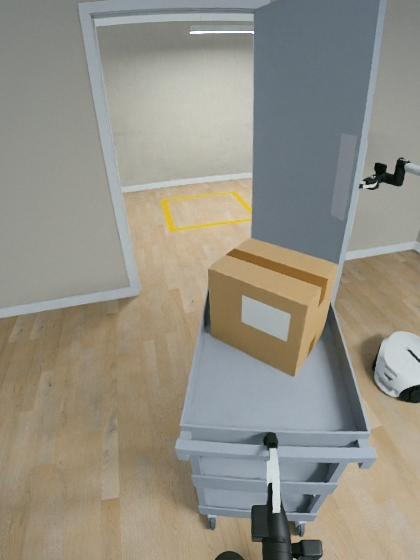

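Emit:
move --blocking false --cameras '[]' --r1 '{"base":{"translate_m":-0.6,"strafe_m":0.5}}'

Emit:
wait --seconds 8 --cameras '[]'

Emit:
move --blocking false --cameras '[]' --r1 '{"base":{"translate_m":0.03,"strafe_m":-0.23},"pace":"slow"}'

Emit:
wait --seconds 8 --cameras '["r1_head_camera"]'

Scene clock: 807.03 s.
move: r1 moving
r1.base_odometry: x=-2.763 y=+2.678 heading=-0.485
r1.turned_by_wheels: +0.000
r1.turned_by_imu: -0.001
r1.base_tilt: forward=-1.5 right=+1.3
r1.lidar_m: 0.36 0.48 2.31 1.99 1.97 2.28 3.54 3.50 3.20 2.73 1.51 0.41
r1.base_status: translate_m moving; strafe_m moving
r1.joint_positions: lift_m=+0.678 arm_m=+0.000 wrist_yaw_rad=-0.003 wrist_pitch_rad=+0.002 wrist_roll_rad=+1.568 gripper_m=-0.030
r1.joint_status: not commanded
r1.measured_speeds: translate_m=-0.101 strafe_m=+0.083 rotate_rad=+0.000 lift_m=+0.000 arm_m=+0.000 wrist_yaw_rad=+0.000 wrist_pitch_rad=+0.000 wrist_roll_rad=+0.000
r1.motor_effort: lift_m=+12(13) arm_m=-4(4) wheel_0=-14(15) wheel_1=+2(6) wheel_2=+9(9)
r1.servo_current: wrist_yaw_rad=52(72) wrist_pitch_rad=39(46) wrist_roll_rad=46(59) gripper_m=46(52)
r1.hand_pose: x=+0.4591 y=-0.0882 z=+0.8552 quat_wxyz=(+0.708, +0.706, +0.000, -0.002) (m; r1's base frame)
r1.wrist_depth_mm: - - - 220 221 1708 - / - 1308 615 221 223 - - / - 488 484 224 226 - - / - 469 469 226 228 - - / - - 521 229 229 - - / - - 202 182 231 - - / - - 183 139 235 - -
r2: as last shown
r2.turned_by_imu: +0.000
r2.base_tilt: forward=-0.6 right=+0.1
r2.lidar_m: 1.13 0.52 1.05 0.71 1.01 4.49 3.33 1.64 1.34 1.33 1.50 1.35
r2.motor_effort: lift_m=+21(21) arm_m=-6(6) wheel_0=+3(3) wheel_1=+1(1) wheel_2=+1(1)
r2.servo_current: wrist_yaw_rad=65(65) wrist_pitch_rad=46(46) wrist_roll_rad=39(59) gripper_m=91(104)
r2.contact_limits: arm_m 0.2
r2.wrist_depth_mm: - - - 163 229 216 208 / - - - 162 230 217 - / - - - 166 232 219 210 / - - 976 164 233 220 212 / - 1397 891 166 235 221 213 / - 891 185 167 180 221 214 / - 1160 - - 235 219 215
pictures: none
No camera images: "cameras" was empty.

Scene clock: 810.53 s.
earlier move: r1 done
r1.base_odometry: x=-3.048 y=+3.370 heading=-0.485
r1.turned_by_wheels: +0.000
r1.turned_by_imu: +0.001
r1.base_tilt: forward=-1.6 right=+1.3
r1.lidar_m: 0.45 2.72 1.59 1.37 1.39 1.56 2.88 3.10 3.61 3.36 0.37 0.33
r1.base_status: done
r1.joint_positions: lift_m=+0.678 arm_m=+0.000 wrist_yaw_rad=-0.001 wrist_pitch_rad=+0.002 wrist_roll_rad=+1.568 gripper_m=-0.030
r1.joint_status: not commanded
r1.measured_speeds: all 0
r1.motor_effort: lift_m=+13(13) arm_m=-2(4) wheel_0=-2(17) wheel_1=+0(6) wheel_2=-3(14)
r1.servo_current: wrist_yaw_rad=39(72) wrist_pitch_rad=46(52) wrist_roll_rad=52(72) gripper_m=46(52)
r1.hand_pose: x=+0.4592 y=-0.0877 z=+0.8551 quat_wxyz=(+0.708, +0.706, +0.000, -0.001) (m; r1's base frame)
r1.wrist_depth_mm: - 366 357 - 138 139 - / - 436 439 - 150 151 - / - - 574 - 167 168 - / - - - 109 189 1537 - / - - - 118 216 1661 - / - - - - 180 1808 1255 / - - - 148 177 366 364
r2.base_odometry: x=-2.323 y=-2.133 heading=-1.971
r2.turned_by_wheels: +0.000
r2.turned_by_imu: +0.000
r2.base_tilt: forward=-0.7 right=+0.0
r2.lidar_m: 1.13 0.53 2.41 1.41 1.39 4.49 3.34 1.67 1.36 1.34 1.53 1.34
r2.base_status: not commanded
r2.joint_positions: lift_m=+0.930 arm_m=+0.265 wrist_yaw_rad=+1.740 wrist_pitch_rad=+0.003 wrist_roll_rad=+0.002 gripper_m=-0.029
r2.joint_status: not commanded
r2.measured_speeds: all 0
r2.motor_effort: lift_m=+21(21) arm_m=-6(6) wheel_0=+3(4) wheel_1=+1(2) wheel_2=+1(2)
r2.servo_current: wrist_yaw_rad=65(78) wrist_pitch_rad=39(52) wrist_roll_rad=46(59) gripper_m=91(104)
r2.contact_limits: arm_m 0.2
r2.hand_pose: x=+0.4737 y=+0.2990 z=+1.1070 quat_wxyz=(+0.645, -0.001, +0.002, +0.764) (m; r2's base frame)
r2.wrist_depth_mm: - - - 164 229 216 208 / - - - 162 229 217 - / - - - 166 232 219 211 / - - 1708 164 233 220 211 / - 1537 1464 166 234 221 213 / - - 185 167 180 220 213 / - 139 - - 236 219 215
wait: 3.50 of 8 s (r1 has come to rest)
pictures: none
No camera images: "cameras" was empty.

Scene clock: 811.03 s.
move: r1 moving
r1.base_odometry: x=-3.053 y=+3.357 heading=-0.486
r1.turned_by_wheels: +0.000
r1.turned_by_imu: +0.000
r1.base_tilt: forward=-1.6 right=+1.3
r1.lidar_m: 0.44 2.70 1.61 1.39 1.38 1.60 2.95 3.08 3.61 3.36 2.29 0.31
r1.base_status: translate_m moving; strafe_m moving
r1.joint_positions: lift_m=+0.678 arm_m=+0.000 wrist_yaw_rad=-0.001 wrist_pitch_rad=+0.002 wrist_roll_rad=+1.568 gripper_m=-0.030
r1.joint_status: not commanded
r1.measured_speeds: translate_m=+0.007 strafe_m=-0.052 rotate_rad=+0.000 lift_m=+0.000 arm_m=+0.000 wrist_yaw_rad=+0.000 wrist_pitch_rad=+0.000 wrist_roll_rad=+0.000
r1.motor_effort: lift_m=+12(13) arm_m=-1(2) wheel_0=+6(10) wheel_1=-5(6) wheel_2=-3(7)
r1.servo_current: wrist_yaw_rad=39(59) wrist_pitch_rad=46(46) wrist_roll_rad=59(59) gripper_m=46(46)
r1.hand_pose: x=+0.4592 y=-0.0877 z=+0.8551 quat_wxyz=(+0.708, +0.706, +0.000, -0.001) (m; r1's base frame)
r1.wrist_depth_mm: - 366 355 - 137 137 - / - 439 445 - 148 148 - / - - 585 - 165 166 - / - - - 107 187 1537 - / - - - 116 214 1708 521 / - - 185 - 235 1808 1229 / - - - - 166 366 366
r2: as last shown
r2.base_tilt: forward=-0.6 right=+0.1
r2.lidar_m: 1.13 0.53 2.40 1.42 1.39 4.49 3.29 1.64 1.35 1.34 1.48 1.35
r2.motor_effort: lift_m=+21(21) arm_m=-6(6) wheel_0=+3(3) wheel_1=+1(1) wheel_2=+1(1)
r2.servo_current: wrist_yaw_rad=65(85) wrist_pitch_rad=46(46) wrist_roll_rad=39(52) gripper_m=98(104)
r2.contact_limits: arm_m 0.2
r2.wrist_depth_mm: - - - 163 229 216 208 / - - - 163 229 218 - / - - - 166 232 219 209 / - - 1708 164 234 220 212 / - 1499 1430 166 235 222 213 / - - 185 167 180 222 213 / - 139 - - 235 218 215
pictures: none
No camera images: "cameras" was empty.

Scene clock: 814.07 s.
earlier move: r1 done
r1.base_odometry: x=-3.129 y=+3.153 heading=-0.485
r1.turned_by_wheels: +0.000
r1.turned_by_imu: +0.000
r1.base_tilt: forward=-1.6 right=+1.3
r1.lidar_m: 0.43 2.74 1.85 1.59 1.59 1.87 3.07 3.06 3.56 3.13 3.12 0.37
r1.base_status: done
r1.joint_positions: lift_m=+0.678 arm_m=+0.000 wrist_yaw_rad=+0.003 wrist_pitch_rad=+0.002 wrist_roll_rad=+1.568 gripper_m=-0.030
r1.joint_status: not commanded
r1.measured_speeds: all 0
r1.motor_effort: lift_m=+13(13) arm_m=+3(3) wheel_0=+5(14) wheel_1=-2(7) wheel_2=-3(7)
r1.servo_current: wrist_yaw_rad=52(72) wrist_pitch_rad=39(52) wrist_roll_rad=39(72) gripper_m=39(59)
r1.hand_pose: x=+0.4596 y=-0.0865 z=+0.8551 quat_wxyz=(+0.708, +0.706, +0.002, +0.000) (m; r1's base frame)
r1.wrist_depth_mm: - 389 373 104 160 160 - / - 397 392 111 172 - - / - 500 484 117 185 - - / - - 609 - 200 - - / - - - - 218 1808 - / - - - 184 230 1756 1308 / - - 183 156 158 1499 1255
r2.base_odometry: x=-2.323 y=-2.133 heading=-1.971
r2.turned_by_wheels: +0.000
r2.turned_by_imu: +0.000
r2.base_tilt: forward=-0.6 right=+0.0
r2.lidar_m: 1.14 0.52 2.39 1.26 1.20 4.50 3.29 1.67 1.36 1.36 1.51 1.36
r2.base_status: not commanded
r2.joint_positions: lift_m=+0.930 arm_m=+0.265 wrist_yaw_rad=+1.740 wrist_pitch_rad=+0.003 wrist_roll_rad=+0.002 gripper_m=-0.029
r2.joint_status: not commanded
r2.measured_speeds: all 0
r2.motor_effort: lift_m=+21(21) arm_m=-6(6) wheel_0=+3(4) wheel_1=+1(2) wheel_2=+1(2)
r2.servo_current: wrist_yaw_rad=59(85) wrist_pitch_rad=46(52) wrist_roll_rad=52(59) gripper_m=98(104)
r2.contact_limits: arm_m 0.2
r2.hand_pose: x=+0.4737 y=+0.2990 z=+1.1070 quat_wxyz=(+0.645, -0.001, +0.002, +0.764) (m; r2's base frame)
r2.wrist_depth_mm: - - - 163 229 216 208 / - - - 163 230 218 - / - - - 166 232 220 211 / - - - 164 234 220 212 / - 1308 1576 166 235 222 212 / - 1863 185 167 180 221 213 / - 121 - - 235 219 214
wait: 3.03 of 8 s (r1 has come to rest)
pictures: r1_head_camera
Images, in order (width x height): r1_head_camera 420x560.

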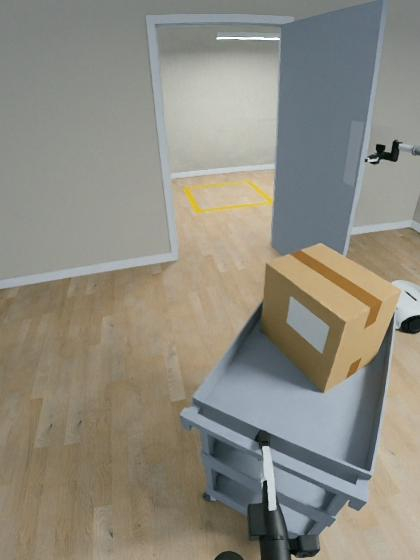

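Emit:
move --blocking false --cameras '[]' --r1 '{"base":{"translate_m":0.0,"strafe_m":-0.3},"pace":"slow"}'

Emit:
wait --seconds 5 --cameras '["r1_head_camera"]'

Emit:
move --blocking false --cameras '[]' --r1 '{"base":{"translate_m":0.3,"strafe_m":0.01},"pace":"slow"}'

Emit:
wait --seconds 8 --cameras '["r1_head_camera"]'

Scene clock: 824.07 s.
move: r1 moving
r1.base_odometry: x=-3.136 y=+3.140 heading=-0.485
r1.turned_by_wheels: +0.000
r1.turned_by_imu: +0.000
r1.base_tilt: forward=-1.6 right=+1.3
r1.lidar_m: 0.43 2.74 1.86 1.62 1.59 1.87 3.04 3.05 3.56 3.09 3.11 0.37
r1.base_status: translate_m moving; strafe_m moving
r1.joint_positions: lift_m=+0.678 arm_m=+0.000 wrist_yaw_rad=+0.003 wrist_pitch_rad=+0.002 wrist_roll_rad=+1.568 gripper_m=-0.030
r1.joint_status: not commanded
r1.measured_speeds: translate_m=+0.001 strafe_m=-0.056 rotate_rad=-0.003 lift_m=+0.000 arm_m=+0.000 wrist_yaw_rad=+0.000 wrist_pitch_rad=+0.000 wrist_roll_rad=+0.000
r1.motor_effort: lift_m=+13(13) arm_m=+3(4) wheel_0=+10(13) wheel_1=-4(6) wheel_2=+0(3)
r1.servo_current: wrist_yaw_rad=59(59) wrist_pitch_rad=39(52) wrist_roll_rad=46(59) gripper_m=46(52)
r1.hand_pose: x=+0.4596 y=-0.0865 z=+0.8551 quat_wxyz=(+0.708, +0.706, +0.002, +0.000) (m; r1's base frame)
r1.wrist_depth_mm: - 392 375 104 160 160 - / - 399 389 112 172 - - / - 500 488 116 185 - - / - - 609 - 200 - - / - - - - 218 1756 - / - - - 186 229 1808 1336 / - - 184 155 158 1576 1255
r2: as last shown
r2.base_tilt: forward=-0.7 right=+0.0
r2.lidar_m: 1.17 0.51 2.42 1.28 1.17 4.50 3.29 1.67 1.35 1.35 1.53 1.37
r2.servo_current: wrist_yaw_rad=72(72) wrist_pitch_rad=46(52) wrist_roll_rad=33(72) gripper_m=98(104)
r2.contact_limits: arm_m 0.2
r2.wrist_depth_mm: - - - 163 229 216 208 / - - - 163 230 217 - / - - - 166 232 220 211 / - - - 164 233 220 211 / - 1336 1499 166 233 221 213 / - 1921 185 167 180 221 213 / - 122 - - 235 218 215
pictures: none
No camera images: "cameras" was empty.

Scene clock: 827.70 s.
earlier move: r1 done
r1.base_odometry: x=-3.269 y=+2.887 heading=-0.485
r1.turned_by_wheels: +0.000
r1.turned_by_imu: -0.001
r1.base_tilt: forward=-1.6 right=+1.3
r1.lidar_m: 0.41 0.46 2.20 1.88 1.89 2.20 2.98 2.98 3.26 2.83 2.82 0.39
r1.base_status: done
r1.joint_positions: lift_m=+0.678 arm_m=+0.000 wrist_yaw_rad=+0.003 wrist_pitch_rad=+0.002 wrist_roll_rad=+1.568 gripper_m=-0.030
r1.joint_status: not commanded
r1.measured_speeds: all 0
r1.motor_effort: lift_m=+13(13) arm_m=+3(4) wheel_0=+5(13) wheel_1=-3(7) wheel_2=+1(3)
r1.servo_current: wrist_yaw_rad=52(72) wrist_pitch_rad=39(52) wrist_roll_rad=52(72) gripper_m=46(52)
r1.hand_pose: x=+0.4596 y=-0.0865 z=+0.8551 quat_wxyz=(+0.708, +0.706, +0.002, +0.000) (m; r1's base frame)
r1.wrist_depth_mm: - - 549 188 190 - - / - 452 445 195 197 - - / - 433 439 - 206 - - / - 539 512 - 217 - - / - - 603 159 224 - - / - - - 182 231 1808 - / - - 184 140 177 1464 1336
r2.base_odometry: x=-2.323 y=-2.133 heading=-1.971
r2.turned_by_wheels: +0.000
r2.turned_by_imu: +0.001
r2.base_tilt: forward=-0.7 right=+0.0
r2.lidar_m: 1.15 0.51 2.40 1.14 0.98 4.50 3.31 1.65 1.34 1.33 1.51 1.37
r2.base_status: not commanded
r2.joint_positions: lift_m=+0.930 arm_m=+0.265 wrist_yaw_rad=+1.740 wrist_pitch_rad=+0.003 wrist_roll_rad=+0.002 gripper_m=-0.029
r2.joint_status: not commanded
r2.measured_speeds: all 0
r2.motor_effort: lift_m=+21(21) arm_m=-6(6) wheel_0=+3(4) wheel_1=+1(2) wheel_2=+1(2)
r2.servo_current: wrist_yaw_rad=65(85) wrist_pitch_rad=39(52) wrist_roll_rad=52(72) gripper_m=91(111)
r2.contact_limits: arm_m 0.2
r2.hand_pose: x=+0.4737 y=+0.2990 z=+1.1070 quat_wxyz=(+0.645, -0.001, +0.002, +0.764) (m; r2's base frame)
r2.wrist_depth_mm: - - - 163 229 216 207 / - - - 163 230 218 - / - - - 166 233 220 210 / - - - 164 234 220 212 / 1160 1182 - 166 234 222 213 / 1138 1756 185 167 180 222 214 / - 122 - - 235 218 215
wait: 3.63 of 5 s (r1 has come to rest)
pictures: r1_head_camera
Images, in order (width x height): r1_head_camera 420x560.

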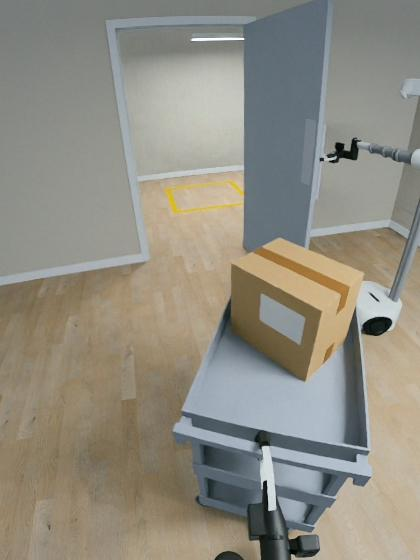

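Scene clock: 828.20 s.
move: r1 moving
r1.base_odometry: x=-3.258 y=+2.882 heading=-0.485
r1.turned_by_wheels: +0.000
r1.turned_by_imu: +0.000
r1.base_tilt: forward=-1.6 right=+1.2
r1.lidar_m: 0.41 0.45 2.19 1.89 1.89 2.23 3.02 2.98 3.26 2.83 2.83 0.41
r1.base_status: translate_m moving; strafe_m moving
r1.joint_positions: lift_m=+0.678 arm_m=+0.000 wrist_yaw_rad=+0.003 wrist_pitch_rad=+0.002 wrist_roll_rad=+1.568 gripper_m=-0.030
r1.joint_status: not commanded
r1.measured_speeds: translate_m=+0.049 strafe_m=+0.001 rotate_rad=+0.000 lift_m=+0.000 arm_m=+0.000 wrist_yaw_rad=-0.002 wrist_pitch_rad=+0.000 wrist_roll_rad=+0.000
r1.motor_effort: lift_m=+13(13) arm_m=+4(4) wheel_0=+8(9) wheel_1=+6(7) wheel_2=-9(9)
r1.servo_current: wrist_yaw_rad=39(65) wrist_pitch_rad=46(46) wrist_roll_rad=52(65) gripper_m=46(52)
r1.hand_pose: x=+0.4596 y=-0.0865 z=+0.8551 quat_wxyz=(+0.708, +0.706, +0.002, +0.000) (m; r1's base frame)
r1.wrist_depth_mm: - - 535 186 187 - - / - 442 424 194 196 - - / - 436 439 201 204 - - / - 549 512 - 215 - - / - - 615 160 224 - - / - - - 182 230 1808 - / - - 185 139 176 1537 1308
r2: as last shown
r2.turned_by_imu: +0.000
r2.base_tilt: forward=-0.6 right=+0.0
r2.lidar_m: 1.12 0.52 2.43 1.14 0.98 4.49 3.30 1.67 1.35 1.34 1.51 1.36
r2.motor_effort: lift_m=+21(21) arm_m=-6(6) wheel_0=+3(3) wheel_1=+1(1) wheel_2=+1(1)
r2.servo_current: wrist_yaw_rad=65(78) wrist_pitch_rad=39(39) wrist_roll_rad=46(59) gripper_m=104(104)
r2.contact_limits: arm_m 0.2
r2.wrist_depth_mm: - - - 163 229 216 208 / - - - 162 230 218 - / - - - 166 232 220 211 / - - - 164 233 220 212 / 1138 1160 - 165 236 222 213 / 1336 1661 185 167 180 220 214 / - 122 - - 235 219 215
pictures: none
No camera images: "cameras" was empty.

Scene clock: 832.00 s.
earlier move: r1 done
r1.base_odometry: x=-2.999 y=+2.756 heading=-0.485
r1.turned_by_wheels: +0.000
r1.turned_by_imu: -0.001
r1.base_tilt: forward=-1.6 right=+1.3
r1.lidar_m: 0.43 2.51 2.25 1.94 1.96 2.28 3.29 3.29 3.19 2.77 0.35 0.34
r1.base_status: done
r1.joint_positions: lift_m=+0.678 arm_m=+0.000 wrist_yaw_rad=-0.002 wrist_pitch_rad=+0.002 wrist_roll_rad=+1.568 gripper_m=-0.030
r1.joint_status: not commanded
r1.measured_speeds: all 0
r1.motor_effort: lift_m=+13(13) arm_m=+3(4) wheel_0=+3(9) wheel_1=+2(8) wheel_2=-5(9)
r1.servo_current: wrist_yaw_rad=39(72) wrist_pitch_rad=39(52) wrist_roll_rad=52(72) gripper_m=46(52)
r1.hand_pose: x=+0.4591 y=-0.0880 z=+0.8551 quat_wxyz=(+0.708, +0.706, +0.000, -0.001) (m; r1's base frame)
r1.wrist_depth_mm: - 362 355 - 144 142 - / - 430 433 - 155 153 - / - 525 554 103 172 - - / - - - 112 193 1537 - / - - - - 216 1708 - / - - - - 180 1863 1229 / - - - 126 177 1499 1118
r2.base_odometry: x=-2.323 y=-2.133 heading=-1.971
r2.turned_by_wheels: +0.000
r2.turned_by_imu: +0.001
r2.base_tilt: forward=-0.6 right=+0.1
r2.lidar_m: 1.12 0.53 2.37 0.81 0.78 4.48 3.32 1.65 1.37 1.33 1.50 1.37
r2.base_status: not commanded
r2.joint_positions: lift_m=+0.930 arm_m=+0.265 wrist_yaw_rad=+1.740 wrist_pitch_rad=+0.003 wrist_roll_rad=+0.002 gripper_m=-0.029
r2.joint_status: not commanded
r2.measured_speeds: all 0
r2.motor_effort: lift_m=+21(21) arm_m=-6(6) wheel_0=+3(4) wheel_1=+1(2) wheel_2=+1(2)
r2.servo_current: wrist_yaw_rad=72(85) wrist_pitch_rad=33(52) wrist_roll_rad=46(59) gripper_m=98(104)
r2.contact_limits: arm_m 0.2
r2.hand_pose: x=+0.4737 y=+0.2990 z=+1.1070 quat_wxyz=(+0.645, -0.001, +0.002, +0.764) (m; r2's base frame)
r2.wrist_depth_mm: - - - 163 229 216 208 / - - - 162 229 218 - / - - - 166 231 220 211 / - - - 164 234 220 211 / 891 1060 - 166 235 222 213 / 891 1118 185 167 180 220 213 / - 139 - - 234 219 215
wait: 3.80 of 8 s (r1 has come to rest)
pictures: r1_head_camera
Images, in order (width x height): r1_head_camera 420x560.

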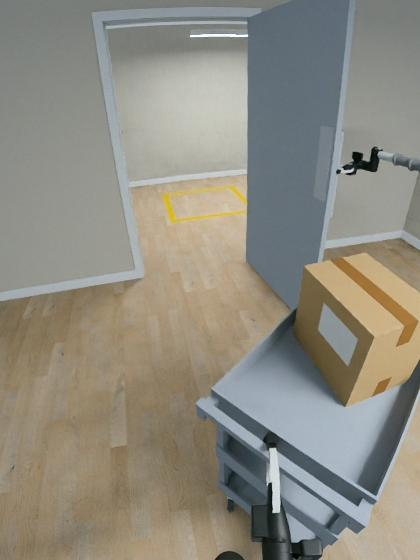

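Emit:
move --blocking false --cameras '[]' --r1 '{"base":{"rotate_rad":-0.5},"pace":"slow"}'

Emit:
wait --seconds 5 --cameras '[]'

Emit:
move --blocking false --cameras '[]' --r1 '{"base":{"strafe_m":0.4},"pace":"slow"}'

Emit:
wait --seconds 6 --cameras '["r1_head_camera"]'

Emit:
move --blocking false --cameras '[]' --r1 '{"base":{"rotate_rad":-0.5},"pace":"slow"}'

Emit:
wait --seconds 5 --cameras '["r1_head_camera","r1_wrist_camera"]'

Scene clock: 860.13 s.
move: r1 moving
r1.base_odometry: x=-2.999 y=+2.757 heading=-0.609
r1.turned_by_wheels: -0.124
r1.turned_by_imu: -0.124
r1.base_tilt: forward=-1.6 right=+1.3
r1.lidar_m: 0.41 2.50 2.47 1.96 1.94 2.13 3.31 3.28 3.48 2.78 2.76 0.35
r1.base_status: rotate_rad moving
r1.joint_positions: lift_m=+0.678 arm_m=+0.000 wrist_yaw_rad=+0.009 wrist_pitch_rad=+0.002 wrist_roll_rad=+1.568 gripper_m=-0.030
r1.joint_status: not commanded
r1.measured_speeds: translate_m=-0.001 strafe_m=-0.003 rotate_rad=-0.483 lift_m=+0.000 arm_m=+0.000 wrist_yaw_rad=+0.033 wrist_pitch_rad=+0.000 wrist_roll_rad=+0.000
r1.motor_effort: lift_m=+13(13) arm_m=+3(4) wheel_0=+16(19) wheel_1=+7(7) wheel_2=+9(9)
r1.servo_current: wrist_yaw_rad=65(72) wrist_pitch_rad=33(46) wrist_roll_rad=46(52) gripper_m=46(52)
r1.hand_pose: x=+0.4601 y=-0.0847 z=+0.8551 quat_wxyz=(+0.708, +0.706, +0.004, +0.003) (m; r1's base frame)
r1.wrist_depth_mm: - 351 355 - 145 143 - / - 407 415 - 155 154 - / - 508 517 104 171 - - / - - - 113 189 654 - / - - - - 211 1661 - / - - - - 228 1808 1308 / - - 176 150 159 1464 1160
r2: as last shown
r2.turned_by_imu: +0.000
r2.base_tilt: forward=-0.6 right=+0.0
r2.lidar_m: 1.12 0.51 2.41 0.80 0.79 4.50 3.30 1.63 1.33 1.35 1.49 1.38
r2.motor_effort: lift_m=+21(21) arm_m=-6(6) wheel_0=+3(3) wheel_1=+1(1) wheel_2=+1(2)
r2.servo_current: wrist_yaw_rad=59(72) wrist_pitch_rad=39(46) wrist_roll_rad=39(52) gripper_m=104(104)
r2.contact_limits: arm_m 0.2
r2.wrist_depth_mm: - - - 164 229 216 208 / - - - 163 229 218 - / - - - 166 231 220 210 / - - - 164 232 220 212 / 891 1430 - 166 234 221 213 / 904 1160 185 167 180 220 214 / 1366 140 - - 234 218 215
pictures: none
No camera images: "cameras" was empty.

Scene clock: 861.43 s.
earlier move: r1 done
r1.base_odometry: x=-2.999 y=+2.756 heading=-0.984
r1.turned_by_wheels: -0.376
r1.turned_by_imu: -0.378
r1.base_tilt: forward=-1.6 right=+1.3
r1.lidar_m: 0.36 0.39 2.50 2.20 1.97 1.97 2.36 3.27 3.29 3.17 2.75 0.45
r1.base_status: done
r1.joint_positions: lift_m=+0.678 arm_m=+0.000 wrist_yaw_rad=+0.003 wrist_pitch_rad=+0.002 wrist_roll_rad=+1.568 gripper_m=-0.030
r1.joint_status: not commanded
r1.measured_speeds: all 0
r1.motor_effort: lift_m=+13(13) arm_m=-4(4) wheel_0=+2(19) wheel_1=+2(10) wheel_2=+4(10)
r1.servo_current: wrist_yaw_rad=39(78) wrist_pitch_rad=46(52) wrist_roll_rad=52(72) gripper_m=46(52)
r1.hand_pose: x=+0.4595 y=-0.0866 z=+0.8551 quat_wxyz=(+0.708, +0.706, +0.002, +0.000) (m; r1's base frame)
r1.wrist_depth_mm: - - - 239 239 1661 1255 / - - - 236 237 1863 - / - - 597 235 235 - - / - 462 466 235 235 - - / - 512 492 232 234 - - / - 564 525 182 229 - - / - 139 183 141 230 - -
r2.base_odometry: x=-2.323 y=-2.133 heading=-1.971
r2.turned_by_wheels: +0.000
r2.turned_by_imu: +0.000
r2.base_tilt: forward=-0.6 right=+0.0
r2.lidar_m: 1.15 0.51 2.40 0.80 0.71 4.46 3.30 1.66 1.36 1.35 1.50 1.37
r2.base_status: not commanded
r2.joint_positions: lift_m=+0.930 arm_m=+0.265 wrist_yaw_rad=+1.740 wrist_pitch_rad=+0.003 wrist_roll_rad=+0.002 gripper_m=-0.029
r2.joint_status: not commanded
r2.measured_speeds: all 0
r2.motor_effort: lift_m=+21(21) arm_m=-6(6) wheel_0=+3(3) wheel_1=+1(2) wheel_2=+1(2)
r2.servo_current: wrist_yaw_rad=59(72) wrist_pitch_rad=46(52) wrist_roll_rad=52(59) gripper_m=98(104)
r2.contact_limits: arm_m 0.2
r2.hand_pose: x=+0.4737 y=+0.2990 z=+1.1070 quat_wxyz=(+0.645, -0.001, +0.002, +0.764) (m; r2's base frame)
r2.wrist_depth_mm: - - - 163 229 216 208 / - - - 162 230 217 - / - - - 166 231 220 210 / - - - 164 233 220 211 / 891 - - 166 235 221 213 / 854 - 185 167 180 222 213 / - 891 - - 234 218 214
wait: 1.30 of 5 s (r1 has come to rest)
pictures: none
No camera images: "cameras" was empty.

Scene clock: 861.93 s.
move: r1 moving
r1.base_odometry: x=-2.987 y=+2.764 heading=-0.985
r1.turned_by_wheels: +0.000
r1.turned_by_imu: +0.000
r1.base_tilt: forward=-1.6 right=+1.3
r1.lidar_m: 0.39 0.41 2.51 2.23 1.95 1.94 2.33 3.30 3.29 3.16 2.76 0.43
r1.base_status: strafe_m moving
r1.joint_positions: lift_m=+0.678 arm_m=+0.000 wrist_yaw_rad=+0.003 wrist_pitch_rad=+0.002 wrist_roll_rad=+1.568 gripper_m=-0.030
r1.joint_status: not commanded
r1.measured_speeds: translate_m=+0.000 strafe_m=+0.055 rotate_rad=-0.001 lift_m=+0.000 arm_m=+0.000 wrist_yaw_rad=+0.000 wrist_pitch_rad=+0.000 wrist_roll_rad=+0.000
r1.motor_effort: lift_m=+13(13) arm_m=-4(4) wheel_0=-8(9) wheel_1=+7(7) wheel_2=+1(4)
r1.servo_current: wrist_yaw_rad=59(65) wrist_pitch_rad=46(46) wrist_roll_rad=59(59) gripper_m=52(52)
r1.hand_pose: x=+0.4595 y=-0.0866 z=+0.8551 quat_wxyz=(+0.708, +0.706, +0.002, +0.000) (m; r1's base frame)
r1.wrist_depth_mm: - - - 238 239 1661 1255 / - - - 237 237 1863 - / - - 591 236 236 - - / - 466 462 234 235 - - / - 512 496 231 234 - - / - 544 521 182 231 - - / - 138 184 141 229 - -
r2: as last shown
r2.lidar_m: 1.15 0.52 2.41 0.81 0.73 4.50 3.28 1.65 1.34 1.33 1.50 1.36
r2.motor_effort: lift_m=+21(21) arm_m=-6(6) wheel_0=+3(3) wheel_1=+1(2) wheel_2=+1(1)
r2.servo_current: wrist_yaw_rad=59(72) wrist_pitch_rad=39(46) wrist_roll_rad=33(65) gripper_m=104(104)
r2.contact_limits: arm_m 0.2
r2.wrist_depth_mm: - - - 163 229 216 207 / - - - 162 230 218 - / - - - 166 232 220 211 / - - - 164 234 220 212 / 878 - - 166 235 222 213 / 866 - 185 167 180 221 213 / - 904 - - 234 218 215
pictures: none
No camera images: "cameras" was empty.

Scene clock: 866.57 s.
earlier move: r1 done
r1.base_odometry: x=-2.666 y=+2.978 heading=-0.985
r1.turned_by_wheels: +0.000
r1.turned_by_imu: +0.000
r1.base_tilt: forward=-1.6 right=+1.3
r1.lidar_m: 0.43 2.25 2.25 1.90 1.66 1.68 2.00 3.54 3.57 3.50 0.43 0.37
r1.base_status: done
r1.joint_positions: lift_m=+0.678 arm_m=+0.000 wrist_yaw_rad=-0.003 wrist_pitch_rad=+0.002 wrist_roll_rad=+1.568 gripper_m=-0.030
r1.joint_status: not commanded
r1.measured_speeds: all 0
r1.motor_effort: lift_m=+13(13) arm_m=-4(4) wheel_0=-4(13) wheel_1=+1(7) wheel_2=-2(4)
r1.servo_current: wrist_yaw_rad=39(72) wrist_pitch_rad=39(52) wrist_roll_rad=59(72) gripper_m=46(52)
r1.hand_pose: x=+0.4590 y=-0.0884 z=+0.8551 quat_wxyz=(+0.708, +0.706, -0.001, -0.002) (m; r1's base frame)
r1.wrist_depth_mm: - 418 407 112 169 - - / - 394 399 120 180 - - / - 484 469 187 191 - - / - - 580 - 206 - - / - - - - 222 1661 - / - - 183 181 232 1661 1281 / - - - 138 165 1576 1255
r2.base_odometry: x=-2.323 y=-2.133 heading=-1.971
r2.turned_by_wheels: +0.000
r2.turned_by_imu: +0.001
r2.base_tilt: forward=-0.7 right=+0.1
r2.lidar_m: 1.12 0.54 2.41 0.83 0.85 4.49 3.32 1.66 1.35 1.34 1.50 1.35
r2.base_status: not commanded
r2.joint_positions: lift_m=+0.930 arm_m=+0.265 wrist_yaw_rad=+1.740 wrist_pitch_rad=+0.003 wrist_roll_rad=+0.002 gripper_m=-0.029
r2.joint_status: not commanded
r2.measured_speeds: all 0
r2.motor_effort: lift_m=+21(21) arm_m=-6(6) wheel_0=+2(4) wheel_1=+1(2) wheel_2=+1(2)
r2.servo_current: wrist_yaw_rad=59(72) wrist_pitch_rad=39(52) wrist_roll_rad=65(65) gripper_m=98(111)
r2.contact_limits: arm_m 0.2
r2.hand_pose: x=+0.4737 y=+0.2990 z=+1.1070 quat_wxyz=(+0.645, -0.001, +0.002, +0.764) (m; r2's base frame)
r2.wrist_depth_mm: - - - 163 229 216 208 / - - - 163 229 217 - / - - - 166 231 220 210 / - - - 164 234 220 211 / 991 1042 1397 166 235 222 213 / 960 991 185 167 180 221 214 / - 139 - - 234 219 214
wait: 4.63 of 6 s (r1 has come to rest)
pictures: r1_head_camera
Images, in order (width x height): r1_head_camera 420x560.

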